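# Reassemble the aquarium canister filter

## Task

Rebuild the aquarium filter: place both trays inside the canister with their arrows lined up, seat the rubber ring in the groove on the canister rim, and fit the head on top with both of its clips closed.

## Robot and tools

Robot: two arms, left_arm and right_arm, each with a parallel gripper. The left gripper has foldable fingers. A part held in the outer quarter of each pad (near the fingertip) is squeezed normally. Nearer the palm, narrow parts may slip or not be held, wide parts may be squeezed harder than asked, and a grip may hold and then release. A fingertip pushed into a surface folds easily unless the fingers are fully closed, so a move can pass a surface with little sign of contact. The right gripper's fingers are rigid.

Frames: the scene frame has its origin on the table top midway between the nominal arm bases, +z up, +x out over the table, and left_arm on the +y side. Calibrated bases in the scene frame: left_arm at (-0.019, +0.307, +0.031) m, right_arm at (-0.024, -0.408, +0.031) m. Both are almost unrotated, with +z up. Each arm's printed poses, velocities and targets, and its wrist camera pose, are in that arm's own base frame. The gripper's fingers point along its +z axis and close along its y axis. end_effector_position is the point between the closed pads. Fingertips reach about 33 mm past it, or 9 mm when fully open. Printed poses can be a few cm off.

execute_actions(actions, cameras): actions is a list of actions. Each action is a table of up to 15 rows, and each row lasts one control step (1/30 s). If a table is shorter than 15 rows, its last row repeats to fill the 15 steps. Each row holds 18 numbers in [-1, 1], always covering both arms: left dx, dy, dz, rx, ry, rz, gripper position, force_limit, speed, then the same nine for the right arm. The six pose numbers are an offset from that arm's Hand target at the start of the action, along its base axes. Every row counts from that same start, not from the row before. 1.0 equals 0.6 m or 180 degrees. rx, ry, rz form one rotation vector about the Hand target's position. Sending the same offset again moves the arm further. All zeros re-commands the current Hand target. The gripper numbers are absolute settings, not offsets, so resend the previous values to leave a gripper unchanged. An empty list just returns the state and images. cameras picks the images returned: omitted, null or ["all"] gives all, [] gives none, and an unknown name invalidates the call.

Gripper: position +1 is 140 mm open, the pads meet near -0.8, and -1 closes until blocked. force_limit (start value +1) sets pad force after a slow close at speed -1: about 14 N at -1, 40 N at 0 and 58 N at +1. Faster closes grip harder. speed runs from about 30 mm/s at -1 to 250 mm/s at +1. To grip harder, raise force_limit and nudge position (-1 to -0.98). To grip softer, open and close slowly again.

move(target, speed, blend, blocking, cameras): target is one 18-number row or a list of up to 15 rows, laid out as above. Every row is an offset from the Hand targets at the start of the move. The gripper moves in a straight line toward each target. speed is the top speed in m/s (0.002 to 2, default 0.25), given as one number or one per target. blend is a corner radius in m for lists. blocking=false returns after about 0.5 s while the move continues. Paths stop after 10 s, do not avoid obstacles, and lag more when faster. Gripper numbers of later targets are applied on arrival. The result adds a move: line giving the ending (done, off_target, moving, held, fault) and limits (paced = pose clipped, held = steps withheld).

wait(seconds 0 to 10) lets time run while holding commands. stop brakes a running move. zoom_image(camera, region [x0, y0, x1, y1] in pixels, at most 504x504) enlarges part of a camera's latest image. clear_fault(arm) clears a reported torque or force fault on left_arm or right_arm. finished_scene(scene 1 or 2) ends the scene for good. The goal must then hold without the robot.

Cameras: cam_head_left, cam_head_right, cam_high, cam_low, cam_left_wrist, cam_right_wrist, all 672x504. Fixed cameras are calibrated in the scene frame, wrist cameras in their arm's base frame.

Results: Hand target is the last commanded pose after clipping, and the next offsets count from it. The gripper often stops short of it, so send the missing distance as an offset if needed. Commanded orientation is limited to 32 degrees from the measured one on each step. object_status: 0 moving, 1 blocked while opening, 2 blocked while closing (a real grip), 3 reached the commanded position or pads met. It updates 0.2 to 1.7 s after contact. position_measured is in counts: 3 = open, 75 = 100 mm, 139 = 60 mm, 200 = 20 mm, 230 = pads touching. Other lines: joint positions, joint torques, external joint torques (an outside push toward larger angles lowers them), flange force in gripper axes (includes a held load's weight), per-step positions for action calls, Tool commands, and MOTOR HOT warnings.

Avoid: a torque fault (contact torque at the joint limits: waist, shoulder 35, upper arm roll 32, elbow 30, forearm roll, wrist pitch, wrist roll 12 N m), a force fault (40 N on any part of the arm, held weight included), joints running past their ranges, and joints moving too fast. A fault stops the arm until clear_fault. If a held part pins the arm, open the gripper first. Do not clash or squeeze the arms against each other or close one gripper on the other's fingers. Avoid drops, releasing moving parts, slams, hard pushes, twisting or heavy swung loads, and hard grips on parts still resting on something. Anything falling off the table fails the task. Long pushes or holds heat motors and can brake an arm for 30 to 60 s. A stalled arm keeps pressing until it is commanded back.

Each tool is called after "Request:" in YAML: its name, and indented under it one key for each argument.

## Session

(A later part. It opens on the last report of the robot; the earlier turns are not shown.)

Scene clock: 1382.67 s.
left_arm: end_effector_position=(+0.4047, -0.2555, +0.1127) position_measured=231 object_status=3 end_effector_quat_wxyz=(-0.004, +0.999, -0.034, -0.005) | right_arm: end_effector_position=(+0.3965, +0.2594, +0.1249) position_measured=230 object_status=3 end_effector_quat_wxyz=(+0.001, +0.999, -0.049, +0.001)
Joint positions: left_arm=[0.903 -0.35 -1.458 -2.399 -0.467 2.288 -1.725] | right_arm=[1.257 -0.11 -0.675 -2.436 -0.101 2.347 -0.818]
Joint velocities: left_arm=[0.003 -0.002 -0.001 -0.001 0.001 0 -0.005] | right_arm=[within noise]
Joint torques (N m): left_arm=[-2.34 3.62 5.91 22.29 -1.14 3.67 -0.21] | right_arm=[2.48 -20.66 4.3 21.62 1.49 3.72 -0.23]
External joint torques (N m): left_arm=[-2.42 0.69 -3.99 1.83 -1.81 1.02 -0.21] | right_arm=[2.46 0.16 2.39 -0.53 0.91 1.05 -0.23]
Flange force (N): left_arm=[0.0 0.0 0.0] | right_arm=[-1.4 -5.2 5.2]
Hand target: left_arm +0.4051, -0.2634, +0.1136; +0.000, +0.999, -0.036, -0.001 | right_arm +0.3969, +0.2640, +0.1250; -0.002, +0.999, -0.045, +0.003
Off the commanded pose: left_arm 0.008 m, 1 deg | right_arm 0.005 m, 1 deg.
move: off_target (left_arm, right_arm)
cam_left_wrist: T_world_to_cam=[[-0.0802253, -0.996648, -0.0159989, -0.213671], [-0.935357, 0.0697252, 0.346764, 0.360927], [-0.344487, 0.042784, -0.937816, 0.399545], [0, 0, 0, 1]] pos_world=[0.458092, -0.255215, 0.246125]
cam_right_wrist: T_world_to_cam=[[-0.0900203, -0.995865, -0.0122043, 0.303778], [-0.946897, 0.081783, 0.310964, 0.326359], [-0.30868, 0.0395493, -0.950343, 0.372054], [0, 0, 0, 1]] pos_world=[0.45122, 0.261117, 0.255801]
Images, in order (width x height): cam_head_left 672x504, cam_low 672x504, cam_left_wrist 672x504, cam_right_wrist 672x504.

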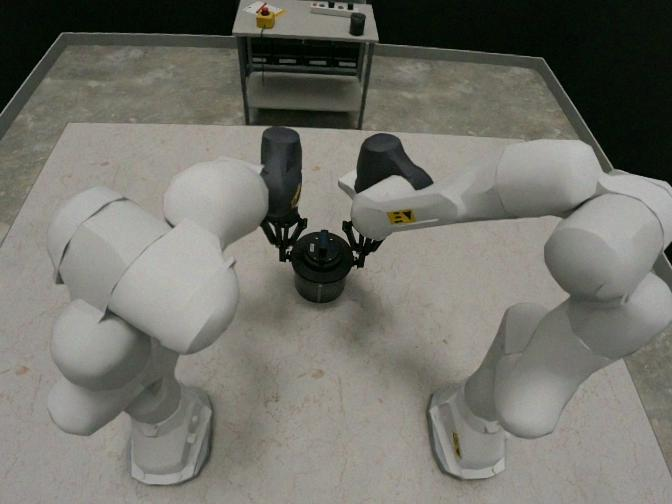

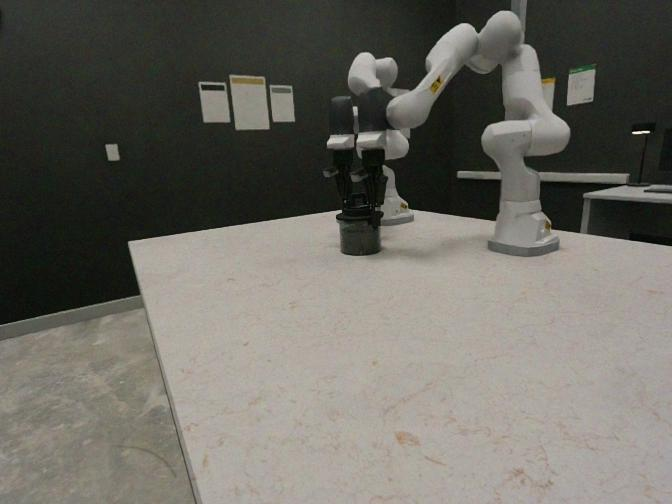

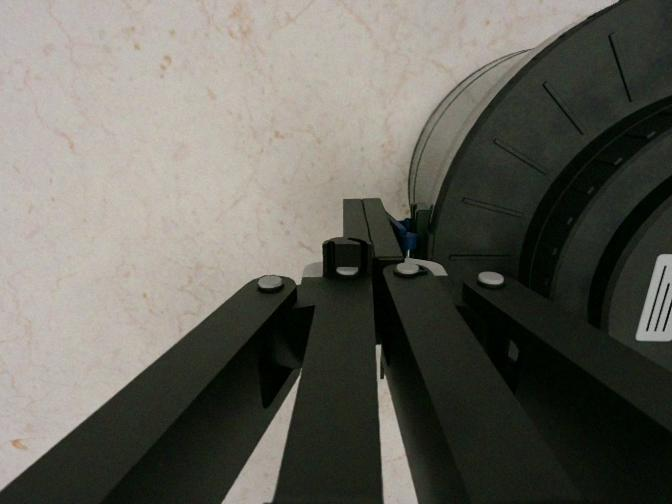

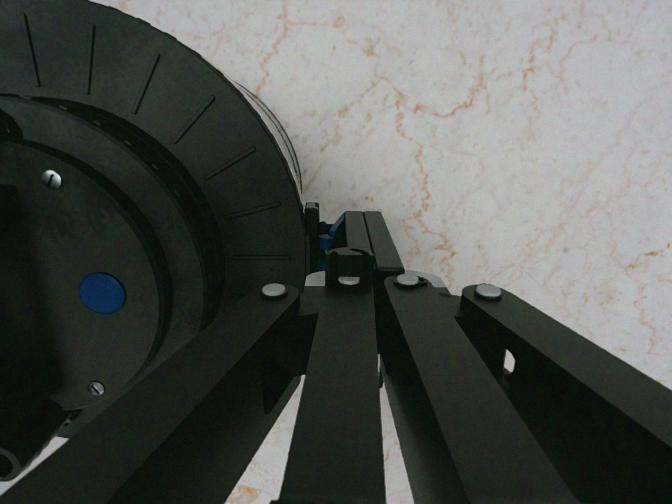

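Request:
move:
  target: [0,-0.008,-0.012,0,0,0,-1,-0.5,-1,0,0.008,-0.008,0,0,0,-1,-0.5,-1]
  speed: 0.015
  cameras: ["cam_left_wrist","cam_head_left","cam_low","cam_right_wrist"]

Request:
zoom_image:
  camera: "cam_head_left"
  region: [250, 200, 390, 310]

Request:
zoom_image:
  camera: "cam_left_wrist"
  region: [280, 130, 480, 300]

Request:
zoom_image:
  camera: "cam_right_wrist"
  region: [250, 150, 450, 300]

Request:
zoom_image:
  camera: "cam_low"
  region: [325, 190, 395, 260]

Scene clock: 1396.20 s.
left_arm: end_effector_position=(+0.4066, -0.2551, +0.1059) position_measured=231 object_status=3 end_effector_quat_wxyz=(-0.007, +0.999, -0.032, -0.004) | right_arm: end_effector_position=(+0.3966, +0.2589, +0.1198) position_measured=230 object_status=3 end_effector_quat_wxyz=(+0.005, +0.999, -0.051, -0.002)
Joint positions: left_arm=[0.952 -0.35 -1.511 -2.397 -0.467 2.304 -1.732] | right_arm=[1.257 -0.092 -0.676 -2.433 -0.089 2.351 -0.822]
Joint torques (N m): left_arm=[-4.23 7.15 3.4 22.85 -2.15 3.86 -0.27] | right_arm=[5.22 -20.59 6.39 21.58 2.59 4.73 -0.22]
External joint torques (N m): left_arm=[-4.18 2.79 -6.43 2.72 -2.8 1.24 -0.26] | right_arm=[5.27 0.67 4.85 -0.45 2.02 2.08 -0.22]
Flange force (N): left_arm=[0.0 0.0 0.0] | right_arm=[-0.9 -13.1 10.9]
Hand target: left_arm +0.4051, -0.2682, +0.1064; +0.000, +0.999, -0.036, -0.001 | right_arm +0.3969, +0.2688, +0.1202; -0.002, +0.999, -0.045, +0.003
Off the commanded pose: left_arm 0.013 m, 1 deg | right_arm 0.010 m, 1 deg.
move: off_target (left_arm, right_arm)
cam_left_wrist: T_world_to_cam=[[-0.0750667, -0.996912, -0.0230704, -0.214496], [-0.936377, 0.0625157, 0.345384, 0.363892], [-0.342875, 0.0475294, -0.938178, 0.394516], [0, 0, 0, 1]] pos_world=[0.459908, -0.255334, 0.239495]
cam_right_wrist: T_world_to_cam=[[-0.095446, -0.995422, -0.00501782, 0.304403], [-0.944818, 0.0890047, 0.315272, 0.324943], [-0.313382, 0.0348324, -0.948988, 0.370222], [0, 0, 0, 1]] pos_world=[0.452087, 0.261192, 0.250418]
Images, in order (width x height): cam_head_left 672x504, cam_low 672x504, cam_left_wrist 672x504, cam_right_wrist 672x504.

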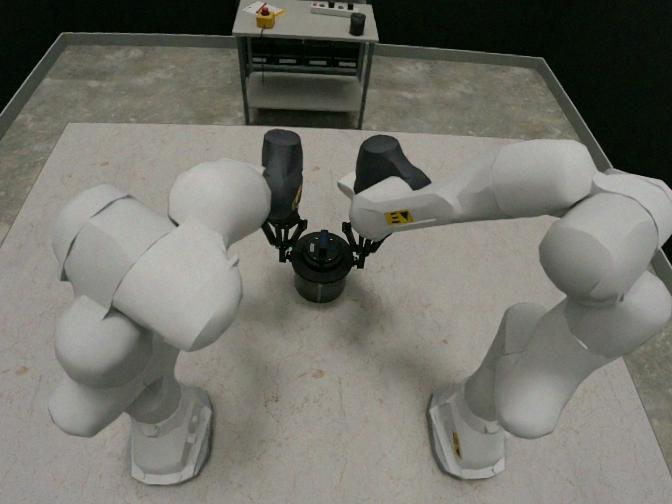

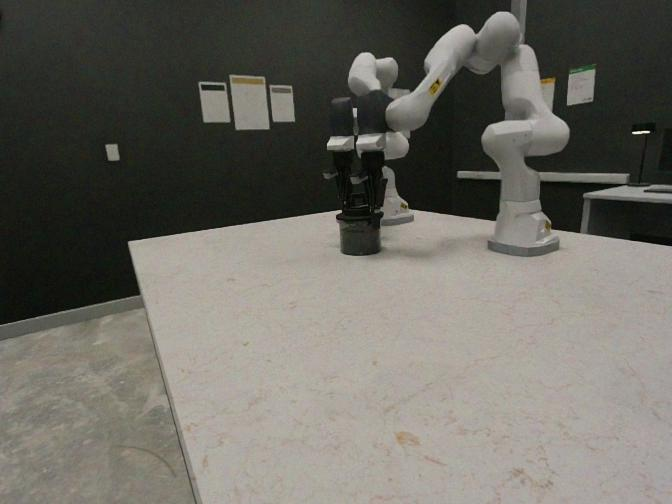

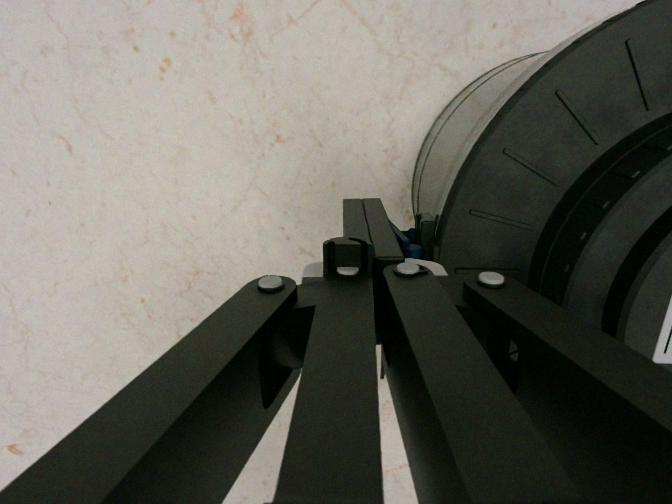

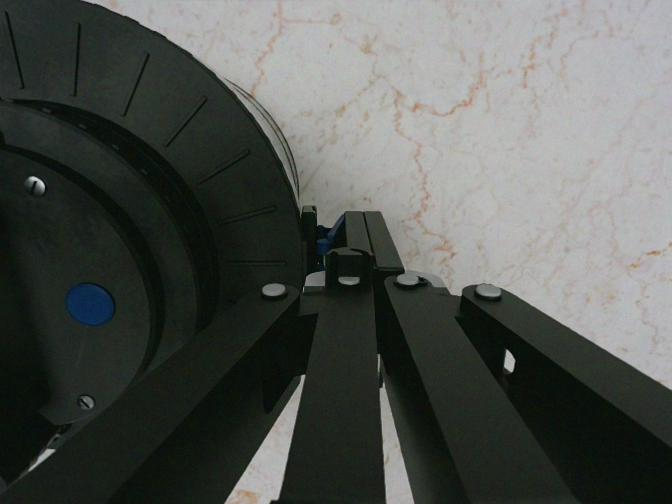

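Scaled by 3.600 from the camera's image (finer frame: 960x720).

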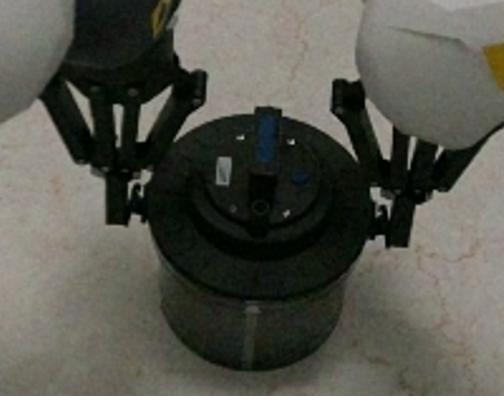

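Scaled by 2.520 from the camera's image (finer frame: 960x720).

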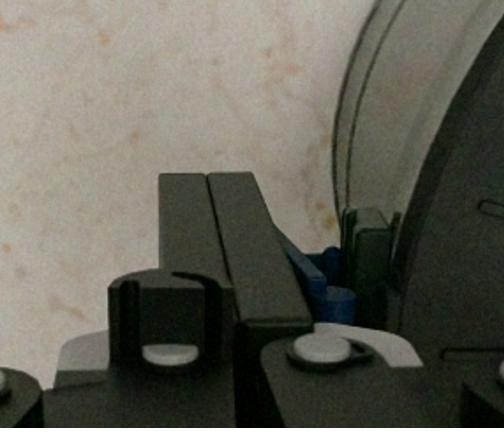

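Scaled by 2.520 from the camera's image (finer frame: 960x720).

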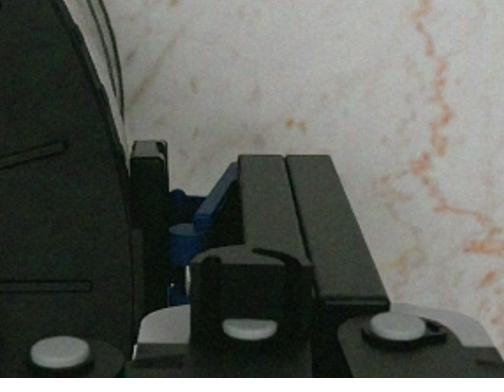

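Scaled by 7.200 from the camera's image (finer frame: 960x720).

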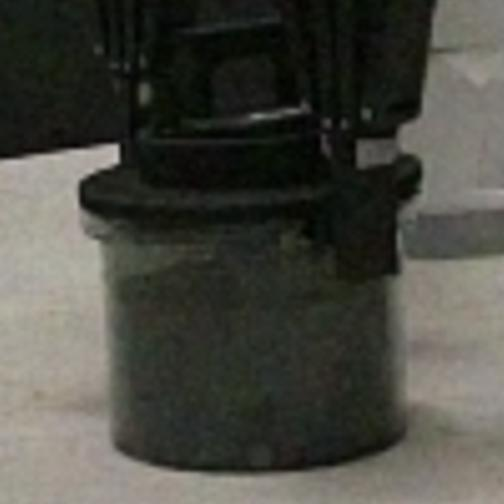

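Request:
move:
  target: [0,-0.011,-0.003,0,0,0,-1,-0.5,-1,0,0.011,-0.003,0,0,0,-1,-0.5,-1]
  speed: 0.015
  cameras: ["cam_left_wrist","cam_head_left","cam_low","cam_right_wrist"]

Request:
zoom_image:
  camera: "cam_left_wrist"
  region: [330, 170, 450, 290]

Request:
zoom_image:
  camera: "cam_right_wrist"
  region: [270, 180, 390, 300]

Scene clock: 1405.27 s.
left_arm: end_effector_position=(+0.4076, -0.2554, +0.1034) position_measured=231 object_status=3 end_effector_quat_wxyz=(-0.009, +1.000, -0.029, -0.005) | right_arm: end_effector_position=(+0.3971, +0.2589, +0.1169) position_measured=230 object_status=3 end_effector_quat_wxyz=(+0.008, +0.998, -0.054, -0.004)
Joint positions: left_arm=[0.981 -0.351 -1.54 -2.391 -0.467 2.304 -1.739] | right_arm=[1.258 -0.076 -0.676 -2.425 -0.079 2.348 -0.823]
Joint torques (N m): left_arm=[-7.02 8.54 0.35 25.35 -3.51 4.44 -0.34] | right_arm=[8.43 -20.92 8.89 22.4 3.77 6.25 -0.1]
External joint torques (N m): left_arm=[-6.98 3.37 -9.59 5.25 -4.17 1.82 -0.34] | right_arm=[8.44 0.74 7.59 0.44 3.21 3.63 -0.11]
Flange force (N): left_arm=[0.0 0.0 0.0] | right_arm=[-0.3 -22.2 16.2]
Hand target: left_arm +0.4051, -0.2748, +0.1046; +0.000, +0.999, -0.036, -0.001 | right_arm +0.3969, +0.2754, +0.1184; -0.002, +0.999, -0.045, +0.003
Off the commanded pose: left_arm 0.020 m, 1 deg | right_arm 0.017 m, 2 deg.
move: off_target (left_arm, right_arm)
cam_left_wrist: T_world_to_cam=[[-0.0686128, -0.997291, -0.0264995, -0.217238], [-0.935872, 0.0551404, 0.347999, 0.363239], [-0.345595, 0.0486773, -0.93712, 0.39381], [0, 0, 0, 1]] pos_world=[0.461139, -0.255848, 0.236884]
cam_right_wrist: T_world_to_cam=[[-0.101026, -0.994881, 0.0024988, 0.305698], [-0.942699, 0.0965292, 0.319376, 0.323074], [-0.317982, 0.0299096, -0.947625, 0.370488], [0, 0, 0, 1]] pos_world=[0.453253, 0.261866, 0.247138]
Images, in order (width x height): cam_head_left 672x504, cam_low 672x504, cam_left_wrist 672x504, cam_right_wrist 672x504.

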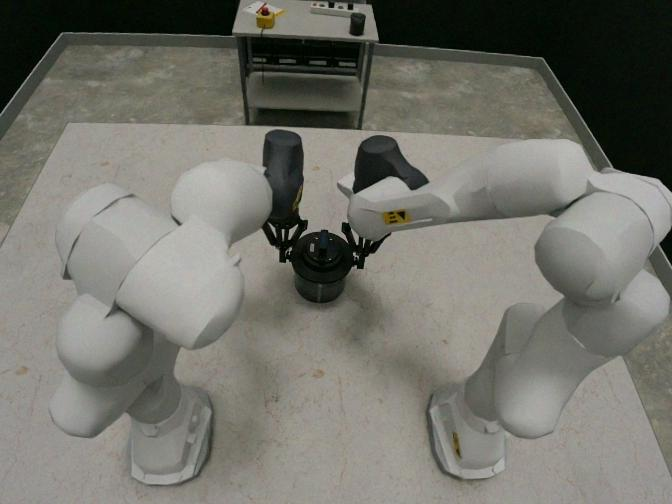

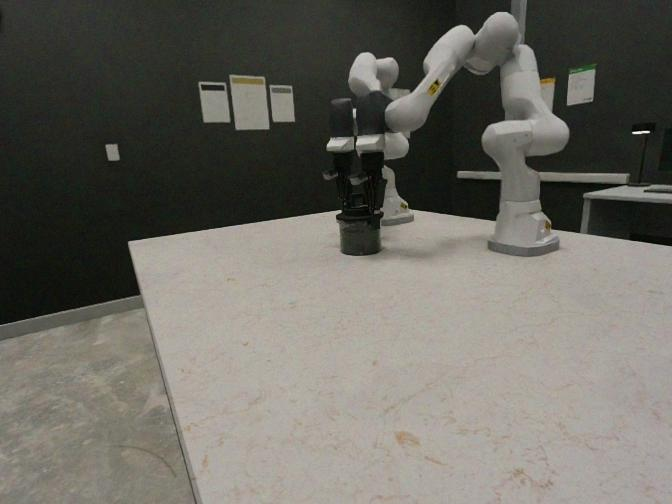

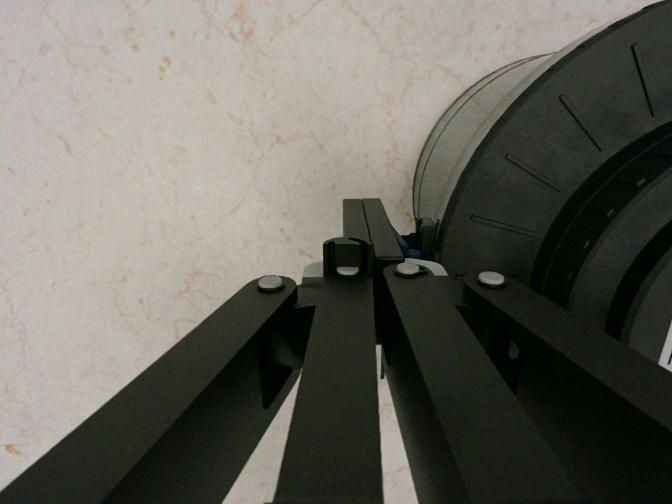

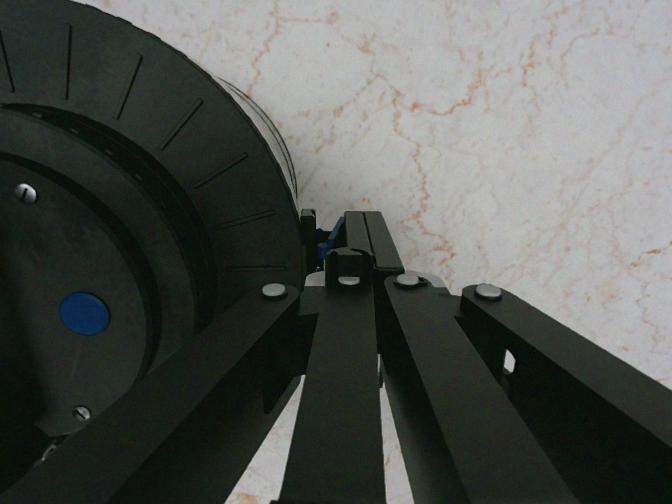

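Scaled by 4.200 from the camera's image (finer frame: 960x720).

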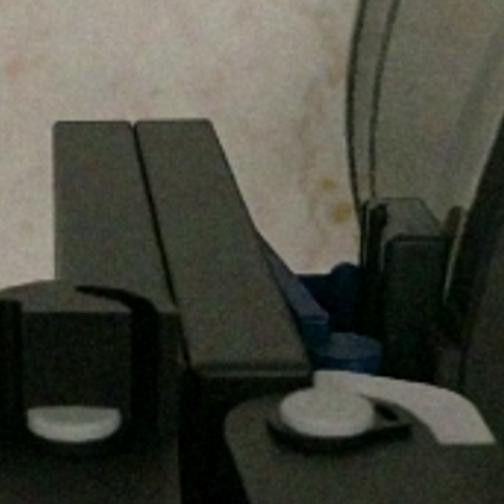

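Scaled by 4.200 from the camera's image (finer frame: 960x720).

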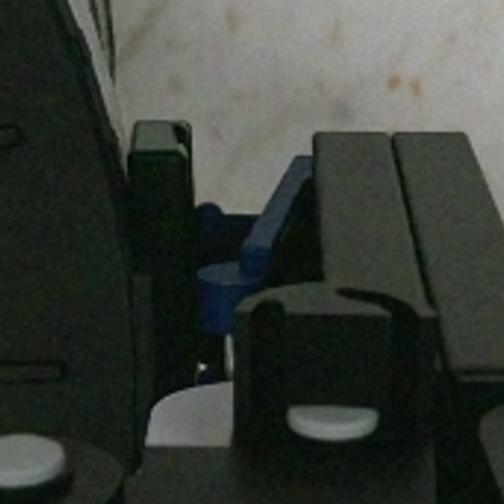

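Request:
move:
  target: [0,0.02,0,0,0,0,-1,-0.5,-1,0,-0.02,0,0,0,0,-1,-0.5,-1]
  speed: 0.03
  cameras: []

Request:
move:
  target: [0,0.07,0.03,0.1,0,0,-1,-0.5,-1,0,-0.07,0.03,-0.1,0,0,-1,-0.5,-1]
  speed: 0.1

Request:
zoom_image:
  camera: "cam_left_wrist"
  region: [360, 100, 560, 300]

Request:
zoom_image:
  camera: "cam_right_wrist"
  region: [130, 100, 330, 300]

Request:
zoom_image:
  camera: "cam_low"
  region: [325, 190, 395, 260]

Scene clock: 1426.97 s.
left_arm: end_effector_position=(+0.4074, -0.2542, +0.1042) position_measured=231 object_status=3 end_effector_quat_wxyz=(-0.005, +1.000, -0.029, -0.002) | right_arm: end_effector_position=(+0.3969, +0.2580, +0.1173) position_measured=230 object_status=3 end_effector_quat_wxyz=(+0.002, +0.999, -0.052, -0.001)
Joint positions: left_arm=[0.95 -0.343 -1.509 -2.405 -0.467 2.319 -1.735] | right_arm=[1.257 -0.092 -0.68 -2.442 -0.086 2.365 -0.826]
Joint velocities: left_arm=[within noise] | right_arm=[0 -0.001 -0.001 -0.001 -0.001 0 -0.004]
Joint torques (N m): left_arm=[-4.89 6.5 6.22 22.26 -1.34 3.06 0.16] | right_arm=[3.67 -22.75 5.1 20.68 1.47 3.57 -0.17]
External joint torques (N m): left_arm=[-4.85 2.45 -3.4 2.13 -1.99 0.42 0.16] | right_arm=[3.71 -1.67 3.55 -1.24 0.9 0.92 -0.17]
Flange force (N): left_arm=[0.0 0.0 0.0] | right_arm=[-9.7 -1.6 1.3]
Hand target: left_arm +0.4051, -0.2628, +0.1046; +0.000, +0.999, -0.036, -0.001 | right_arm +0.3969, +0.2634, +0.1184; -0.002, +0.999, -0.045, +0.003
Off the commanded pose: left_arm 0.009 m, 1 deg | right_arm 0.006 m, 1 deg.
move: off_target (left_arm, right_arm)

Scene clock: 1428.50 s.
left_arm: end_effector_position=(+0.4090, -0.2360, +0.1180) position_measured=231 object_status=3 end_effector_quat_wxyz=(-0.107, +0.993, -0.042, +0.001) | right_arm: end_effector_position=(+0.4007, +0.2379, +0.1322) position_measured=230 object_status=3 end_effector_quat_wxyz=(+0.100, +0.994, -0.033, +0.011)
Joint positions: left_arm=[0.995 -0.507 -1.574 -2.316 -0.39 2.169 -1.793] | right_arm=[1.26 -0.046 -0.628 -2.342 -0.242 2.183 -0.72]
Joint torques (N m): left_arm=[0.43 9.86 14.96 18.63 0.66 2.63 0.03] | right_arm=[0.35 -24.71 1.48 21.08 0.43 2.19 0.02]
External joint torques (N m): left_arm=[0.5 0.11 0.6 -0.52 -0.17 0.18 0.05] | right_arm=[0.34 -1.17 0.7 -1.26 -0.06 -0.08 0]
Flange force (N): left_arm=[-1.2 -2.0 0.7] | right_arm=[-7.0 4.9 -0.7]
Hand target: left_arm +0.4092, -0.2358, +0.1178; -0.105, +0.994, -0.041, +0.001 (not the last commanded pose) | right_arm +0.4010, +0.2382, +0.1323; +0.098, +0.995, -0.033, +0.011 (not the last commanded pose)
Off the commanded pose: left_arm 0.016 m, 6 deg | right_arm 0.017 m, 6 deg.
move: held (left_arm, right_arm; a check stopped the path); limits=held
pose unreachable (left arm): on one or more control steps of this call, first in action 0 (counted from 0), this arm could not follow its commanded pose, so it was not sent that pose on those steps. It may still have moved: this result reports where it is.
cause: moving toward the commanded pose would bring a part of the arm too close to another arm (a part of this arm just beyond joint 6 (wrist pitch) and a part of the right arm just beyond its joint 6 (wrist pitch), along the way the arms are being sent, or toward where that arm still pushes).
pose unreachable (right arm): on one or more control steps of this call, first in action 0 (counted from 0), this arm could not follow its commanded pose, so it was not sent that pose on those steps. It may still have moved: this result reports where it is.
cause: moving toward the commanded pose would bring a part of the arm too close to another arm (a part of this arm just beyond joint 6 (wrist pitch) and a part of the left arm just beyond its joint 6 (wrist pitch), along the way the arms are being sent, or toward where that arm still pushes).
cam_left_wrist: T_world_to_cam=[[-0.0941054, -0.970817, -0.220586, -0.157795], [-0.941323, 0.0146313, 0.337189, 0.352432], [-0.324121, 0.239374, -0.91523, 0.440555], [0, 0, 0, 1]] pos_world=[0.459696, -0.263804, 0.249565]
cam_right_wrist: T_world_to_cam=[[-0.0594524, -0.981168, 0.183777, 0.241269], [-0.953181, 0.110482, 0.281497, 0.329453], [-0.2965, -0.158437, -0.941799, 0.422244], [0, 0, 0, 1]] pos_world=[0.453568, 0.267226, 0.260589]

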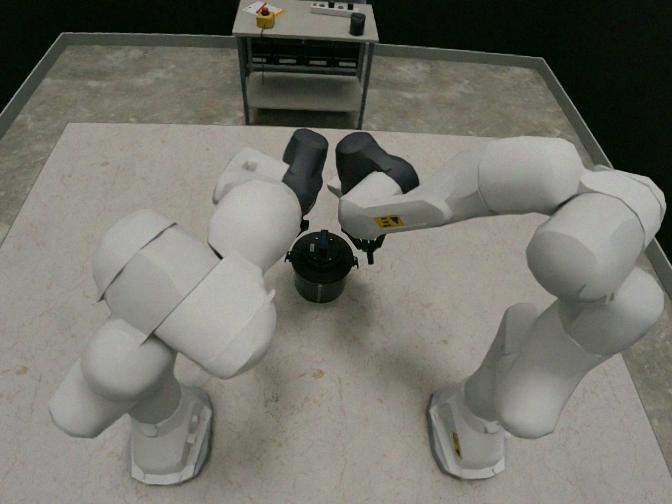

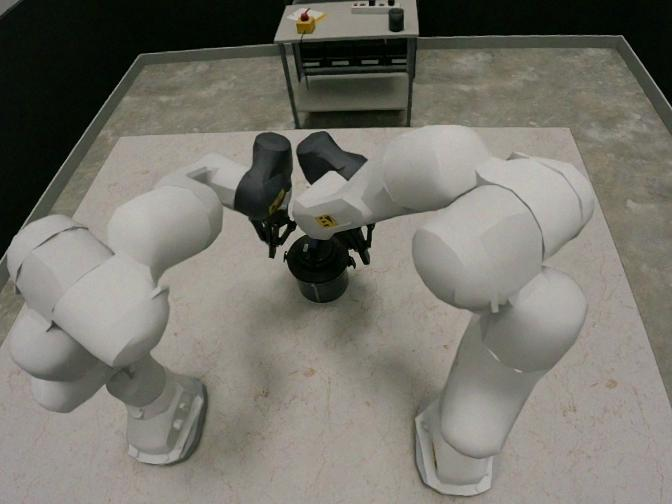

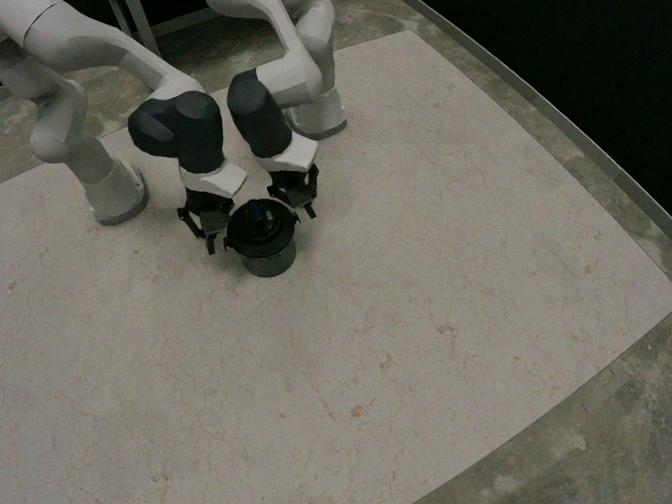

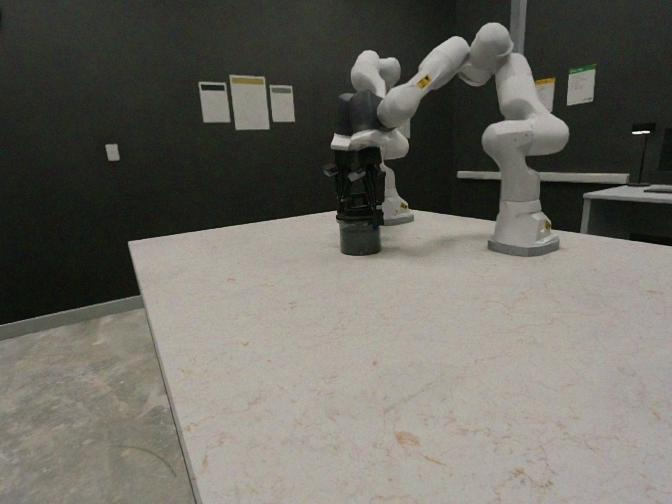

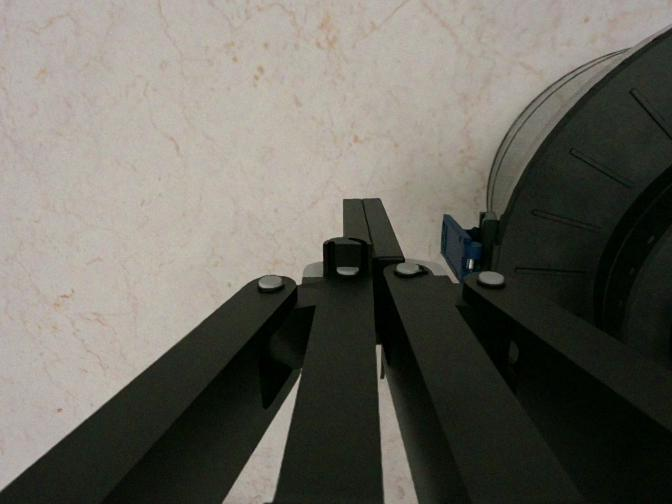

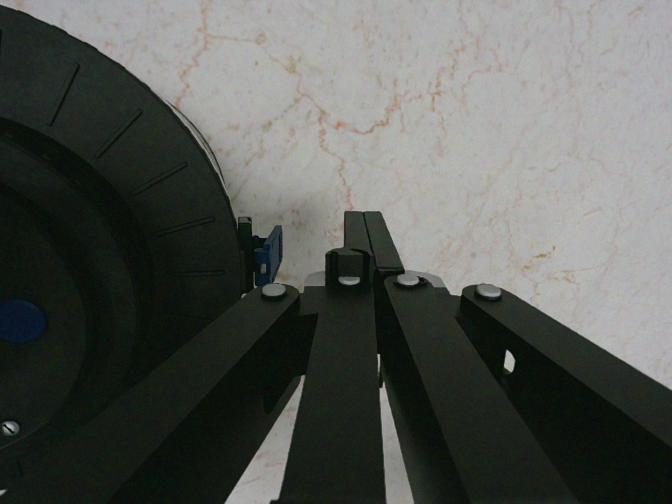

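Scaled by 2.520 from the camera's image (finer frame: 960x720).

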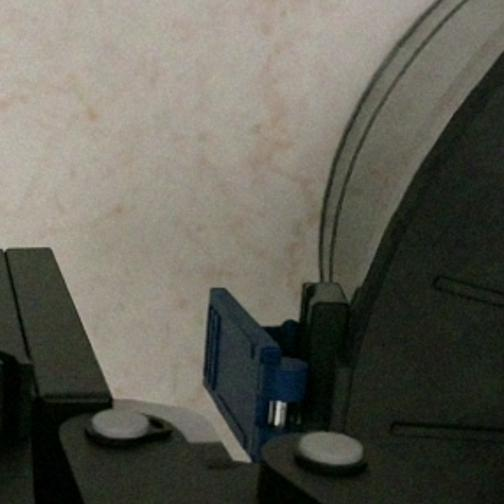

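Scaled by 2.520 from the camera's image (finer frame: 960x720).

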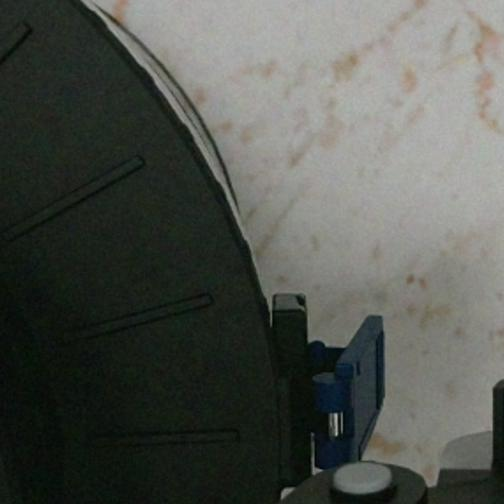

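Scaled by 7.200 from the camera's image (finer frame: 960x720).

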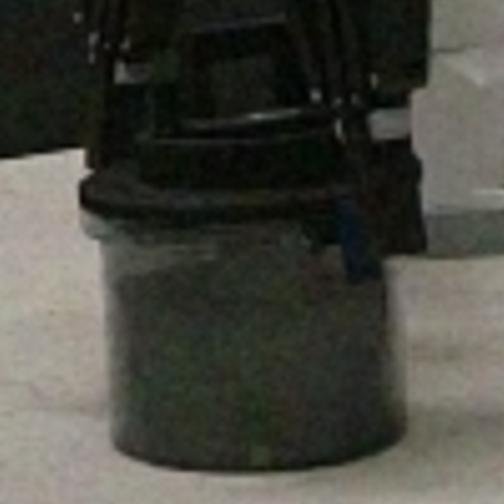

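Request:
move:
  target: [0,0.3,0.2,0,0,0,-1,-0.5,-1,0,-0.12,0.12,0,0,0,-1,-0.5,-1]
  speed: 0.12
  cameras: []

Request:
move:
  target: [0,0.3,0.1,0,0,0,-1,-0.5,-1,0,0,0,0.34,0,0,-1,-0.5,-1]
  speed: 0.25
  cameras: ["cam_right_wrist","cam_head_left","cam_low","cam_high"]

Request:
zoom_image:
  camera: "cam_low"
  region: [325, 190, 395, 260]

Scene clock: 1451.83 s.
left_arm: end_effector_position=(+0.4107, -0.0568, +0.2384) position_measured=231 object_status=3 end_effector_quat_wxyz=(-0.104, +0.994, -0.038, +0.004) | right_arm: end_effector_position=(+0.4016, +0.1678, +0.2041) position_measured=230 object_status=3 end_effector_quat_wxyz=(+0.096, +0.995, -0.037, +0.012)
Joint positions: left_arm=[0.667 -0.605 -0.84 -2.431 -0.25 1.987 -1.467] | right_arm=[1.177 -0.311 -0.632 -2.371 -0.389 1.992 -0.738]
Joint velocities: left_arm=[0 0.001 0 0 0 0 0.006] | right_arm=[within noise]
Joint torques (N m): left_arm=[-0.09 -4.27 11.83 22.27 1.22 2.45 0.23] | right_arm=[0.29 -17.67 5.79 22.61 0.1 1.97 -0.44]
External joint torques (N m): left_arm=[-0.11 0.65 0.36 -0.09 0.17 -0.22 0.25] | right_arm=[0.25 -1.66 0.68 -0.75 -0.39 -0.32 -0.46]
Flange force (N): left_arm=[0.7 -1.0 -0.3] | right_arm=[-7.0 5.6 -1.5]
Hand target: left_arm +0.4092, -0.0558, +0.2378; -0.105, +0.994, -0.041, +0.001 | right_arm +0.4010, +0.1662, +0.2043; +0.098, +0.995, -0.033, +0.011
Off the commanded pose: left_arm 0.002 m, 1 deg | right_arm 0.002 m, 0 deg.
move: done

Scene clock: 1455.00 s.
left_arm: end_effector_position=(+0.4102, +0.1235, +0.2979) position_measured=231 object_status=3 end_effector_quat_wxyz=(-0.105, +0.994, -0.038, +0.004) | right_arm: end_effector_position=(+0.4015, +0.1662, +0.2049) position_measured=230 object_status=3 end_effector_quat_wxyz=(-0.422, +0.906, -0.039, -0.008)
Joint positions: left_arm=[0.731 -0.538 -0.487 -2.371 -0.051 1.962 -1.182] | right_arm=[1.243 -1.163 -1.398 -2.672 -0.369 2.346 -1.196]
Joint velocities: left_arm=[0.001 0 0 0 0 -0.001 0.006] | right_arm=[-0.001 0 0 0 -0.001 0 -0.004]
Joint torques (N m): left_arm=[0.13 -10.95 6.55 24.79 1.2 2.6 0.21] | right_arm=[0.75 9.8 22.22 9.78 0.12 2.28 -0.39]
External joint torques (N m): left_arm=[0.11 0.83 0.09 0.29 0.15 -0.21 0.24] | right_arm=[0.75 -1.82 0.33 0.05 -0.38 -0.06 -0.32]
Flange force (N): left_arm=[3.0 -1.8 -0.7] | right_arm=[0.7 -0.2 -0.8]
Hand target: left_arm +0.4092, +0.1242, +0.2978; -0.105, +0.994, -0.041, +0.001 | right_arm +0.4010, +0.1662, +0.2043; -0.422, +0.906, -0.034, -0.007
Off the commanded pose: left_arm 0.001 m, 0 deg | right_arm 0.001 m, 1 deg.
move: done
cam_right_wrist: T_world_to_cam=[[-0.0698191, -0.629904, -0.773529, 0.299596], [-0.953364, -0.186114, 0.237609, 0.376016], [-0.293636, 0.754044, -0.587534, 0.254189], [0, 0, 0, 1]] pos_world=[0.454037, 0.0670293, 0.291746]
Images, in order (width x height): cam_head_left 672x504, cam_high 672x504, cam_low 672x504, cam_right_wrist 672x504.

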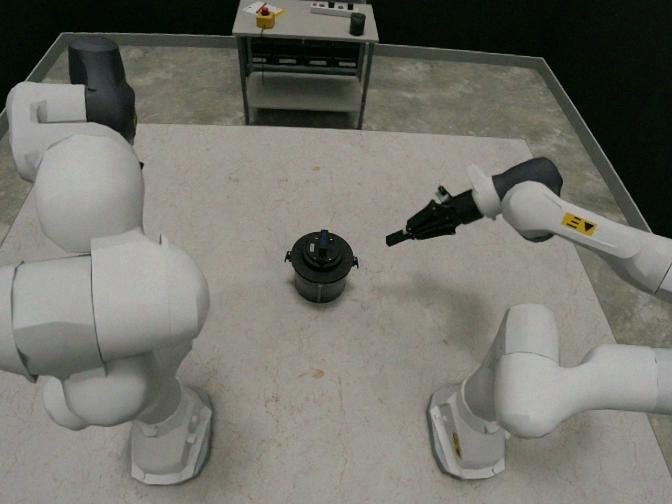

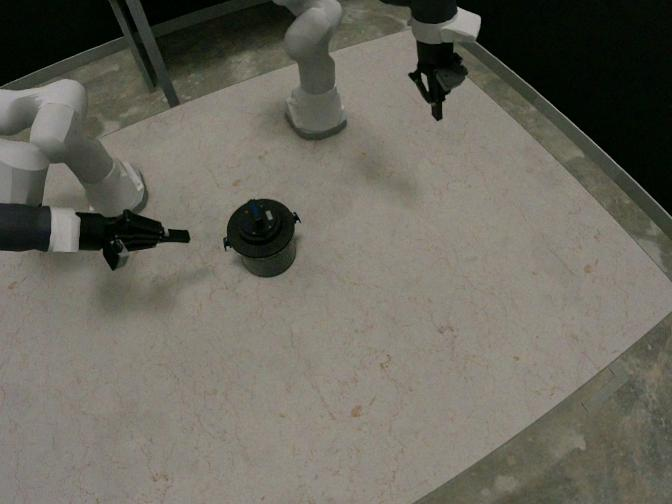

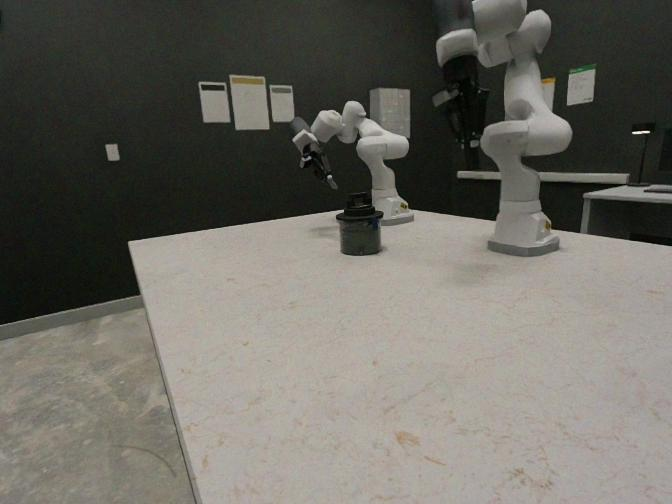

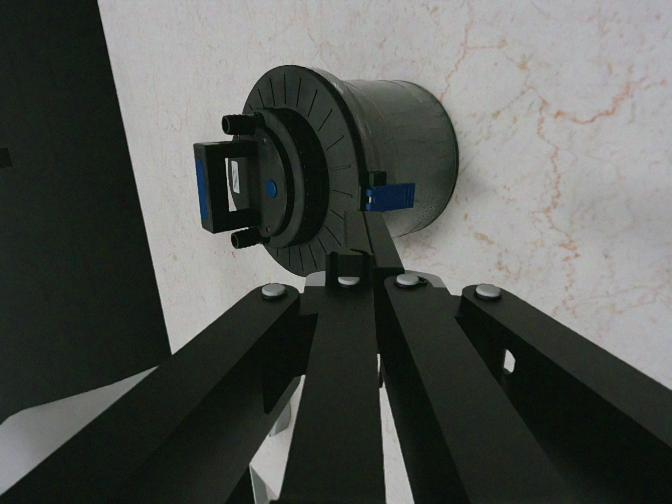

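Scaled by 7.200 from the camera's image (finer frame: 960x720).

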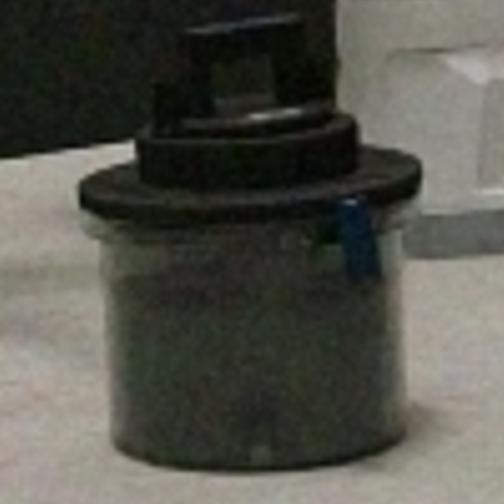

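Request:
zoom_image:
  camera: "cam_right_wrist"
  region: [300, 100, 480, 260]

Request:
zoom_image:
  camera: "cam_high"
  region: [210, 185, 310, 285]

Request:
zoom_image:
  camera: "cam_head_left"
  region: [270, 220, 370, 310]

Scaled by 2.800 from the camera's image (finer frame: 960x720).

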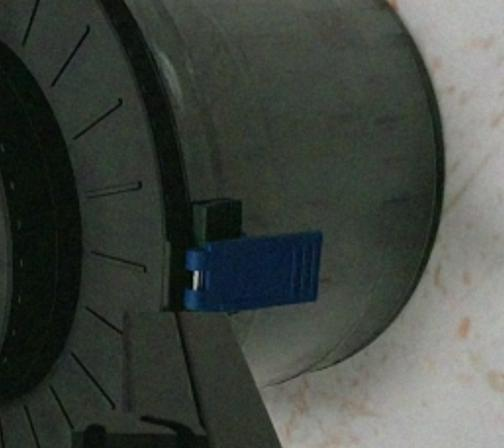

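Scaled by 5.040 from the camera's image (finer frame: 960x720).

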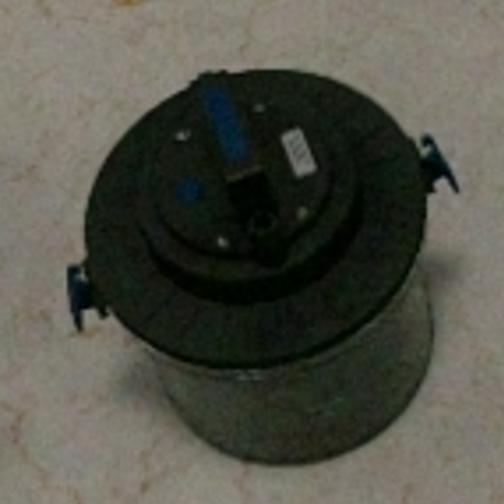

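Scaled by 5.040 from the camera's image (finer frame: 960x720).

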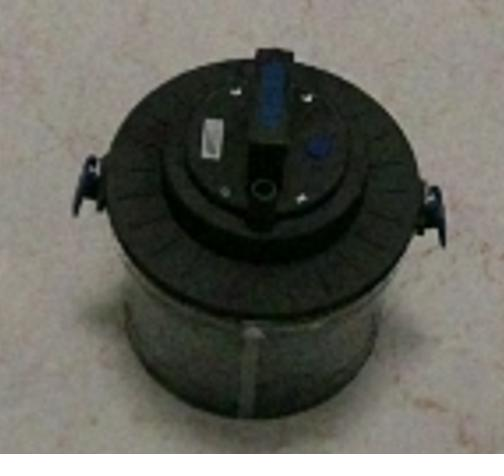

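Request:
move:
  target: [0,0,0,0,0,0,-1,-0.5,-1,-0.02,-0.05,-0.05,0.12,0,0,-1,-0.5,-1]
  speed: 0.15
  cameras: ["cam_right_wrist"]

Request:
zoom_image:
  camera: "cam_right_wrist"
  region: [250, 30, 500, 280]

Scene clock: 1487.00 s.
left_arm: end_effector_position=(+0.4102, +0.1235, +0.2980) position_measured=231 object_status=3 end_effector_quat_wxyz=(-0.105, +0.994, -0.039, +0.004) | right_arm: end_effector_position=(+0.3898, +0.1367, +0.1752) position_measured=230 object_status=3 end_effector_quat_wxyz=(-0.584, +0.811, -0.036, -0.015)
Joint positions: left_arm=[0.731 -0.538 -0.487 -2.371 -0.05 1.962 -1.179] | right_arm=[1.142 -1.505 -1.756 -2.624 -0.423 2.229 -1.439]
Joint velocities: left_arm=[within noise] | right_arm=[-0.001 -0.001 0 0.001 0.001 -0.001 -0.006]
Joint torques (N m): left_arm=[0.65 -11.16 6.25 24.61 1.01 2.64 0.18] | right_arm=[-0.19 14.09 25.08 -2.33 0.28 0.93 -0.31]
External joint torques (N m): left_arm=[0.65 0.57 -0.18 0.15 -0.04 -0.17 0.2] | right_arm=[-0.26 -1.61 0.59 0.2 -0.35 -0.06 -0.21]
Flange force (N): left_arm=[2.5 -1.4 -0.3] | right_arm=[0.4 -0.5 -1.5]
Hand target: left_arm +0.4092, +0.1242, +0.2978; -0.105, +0.994, -0.041, +0.001 | right_arm +0.3890, +0.1362, +0.1743; -0.584, +0.811, -0.032, -0.013
Off the commanded pose: left_arm 0.001 m, 0 deg | right_arm 0.001 m, 0 deg.
move: done
cam_right_wrist: T_world_to_cam=[[-0.0684329, -0.301271, -0.95108, 0.242755], [-0.953283, -0.261402, 0.151395, 0.391748], [-0.294225, 0.917009, -0.269308, 0.17769], [0, 0, 0, 1]] pos_world=[0.44234, 0.0125951, 0.219424]

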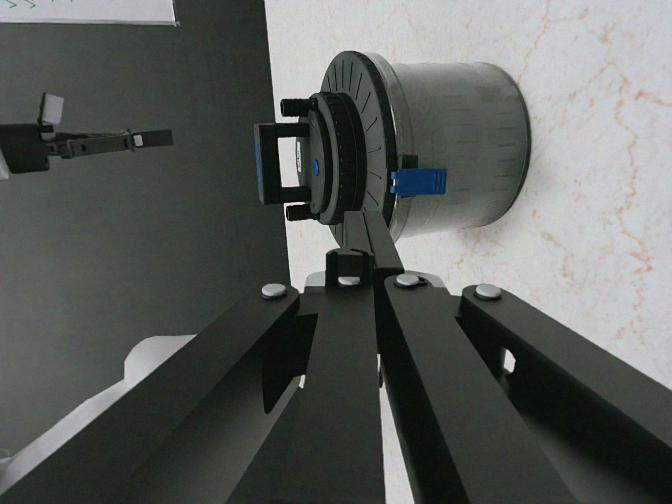

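Scaled by 2.016 from the camera's image (finer frame: 960x720).

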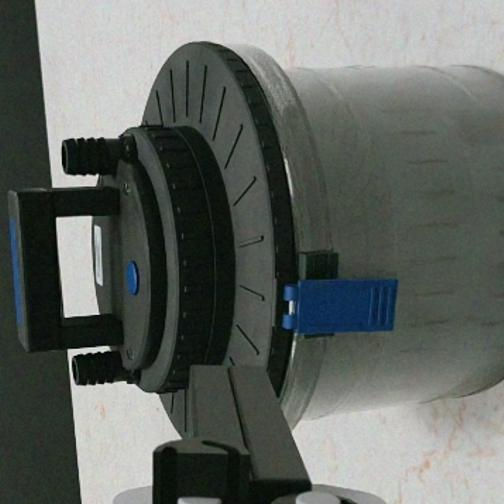

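Request:
zoom_image:
  camera: "cam_right_wrist"
  region: [340, 40, 470, 230]

Scaled by 2.653 from the camera's image (finer frame: 960x720).

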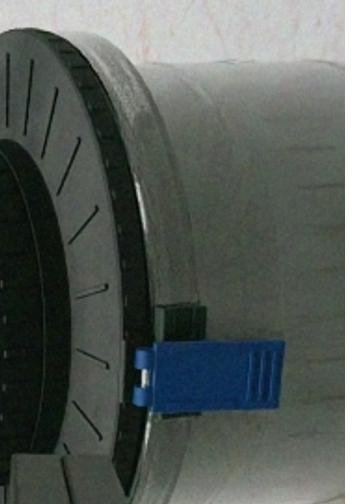

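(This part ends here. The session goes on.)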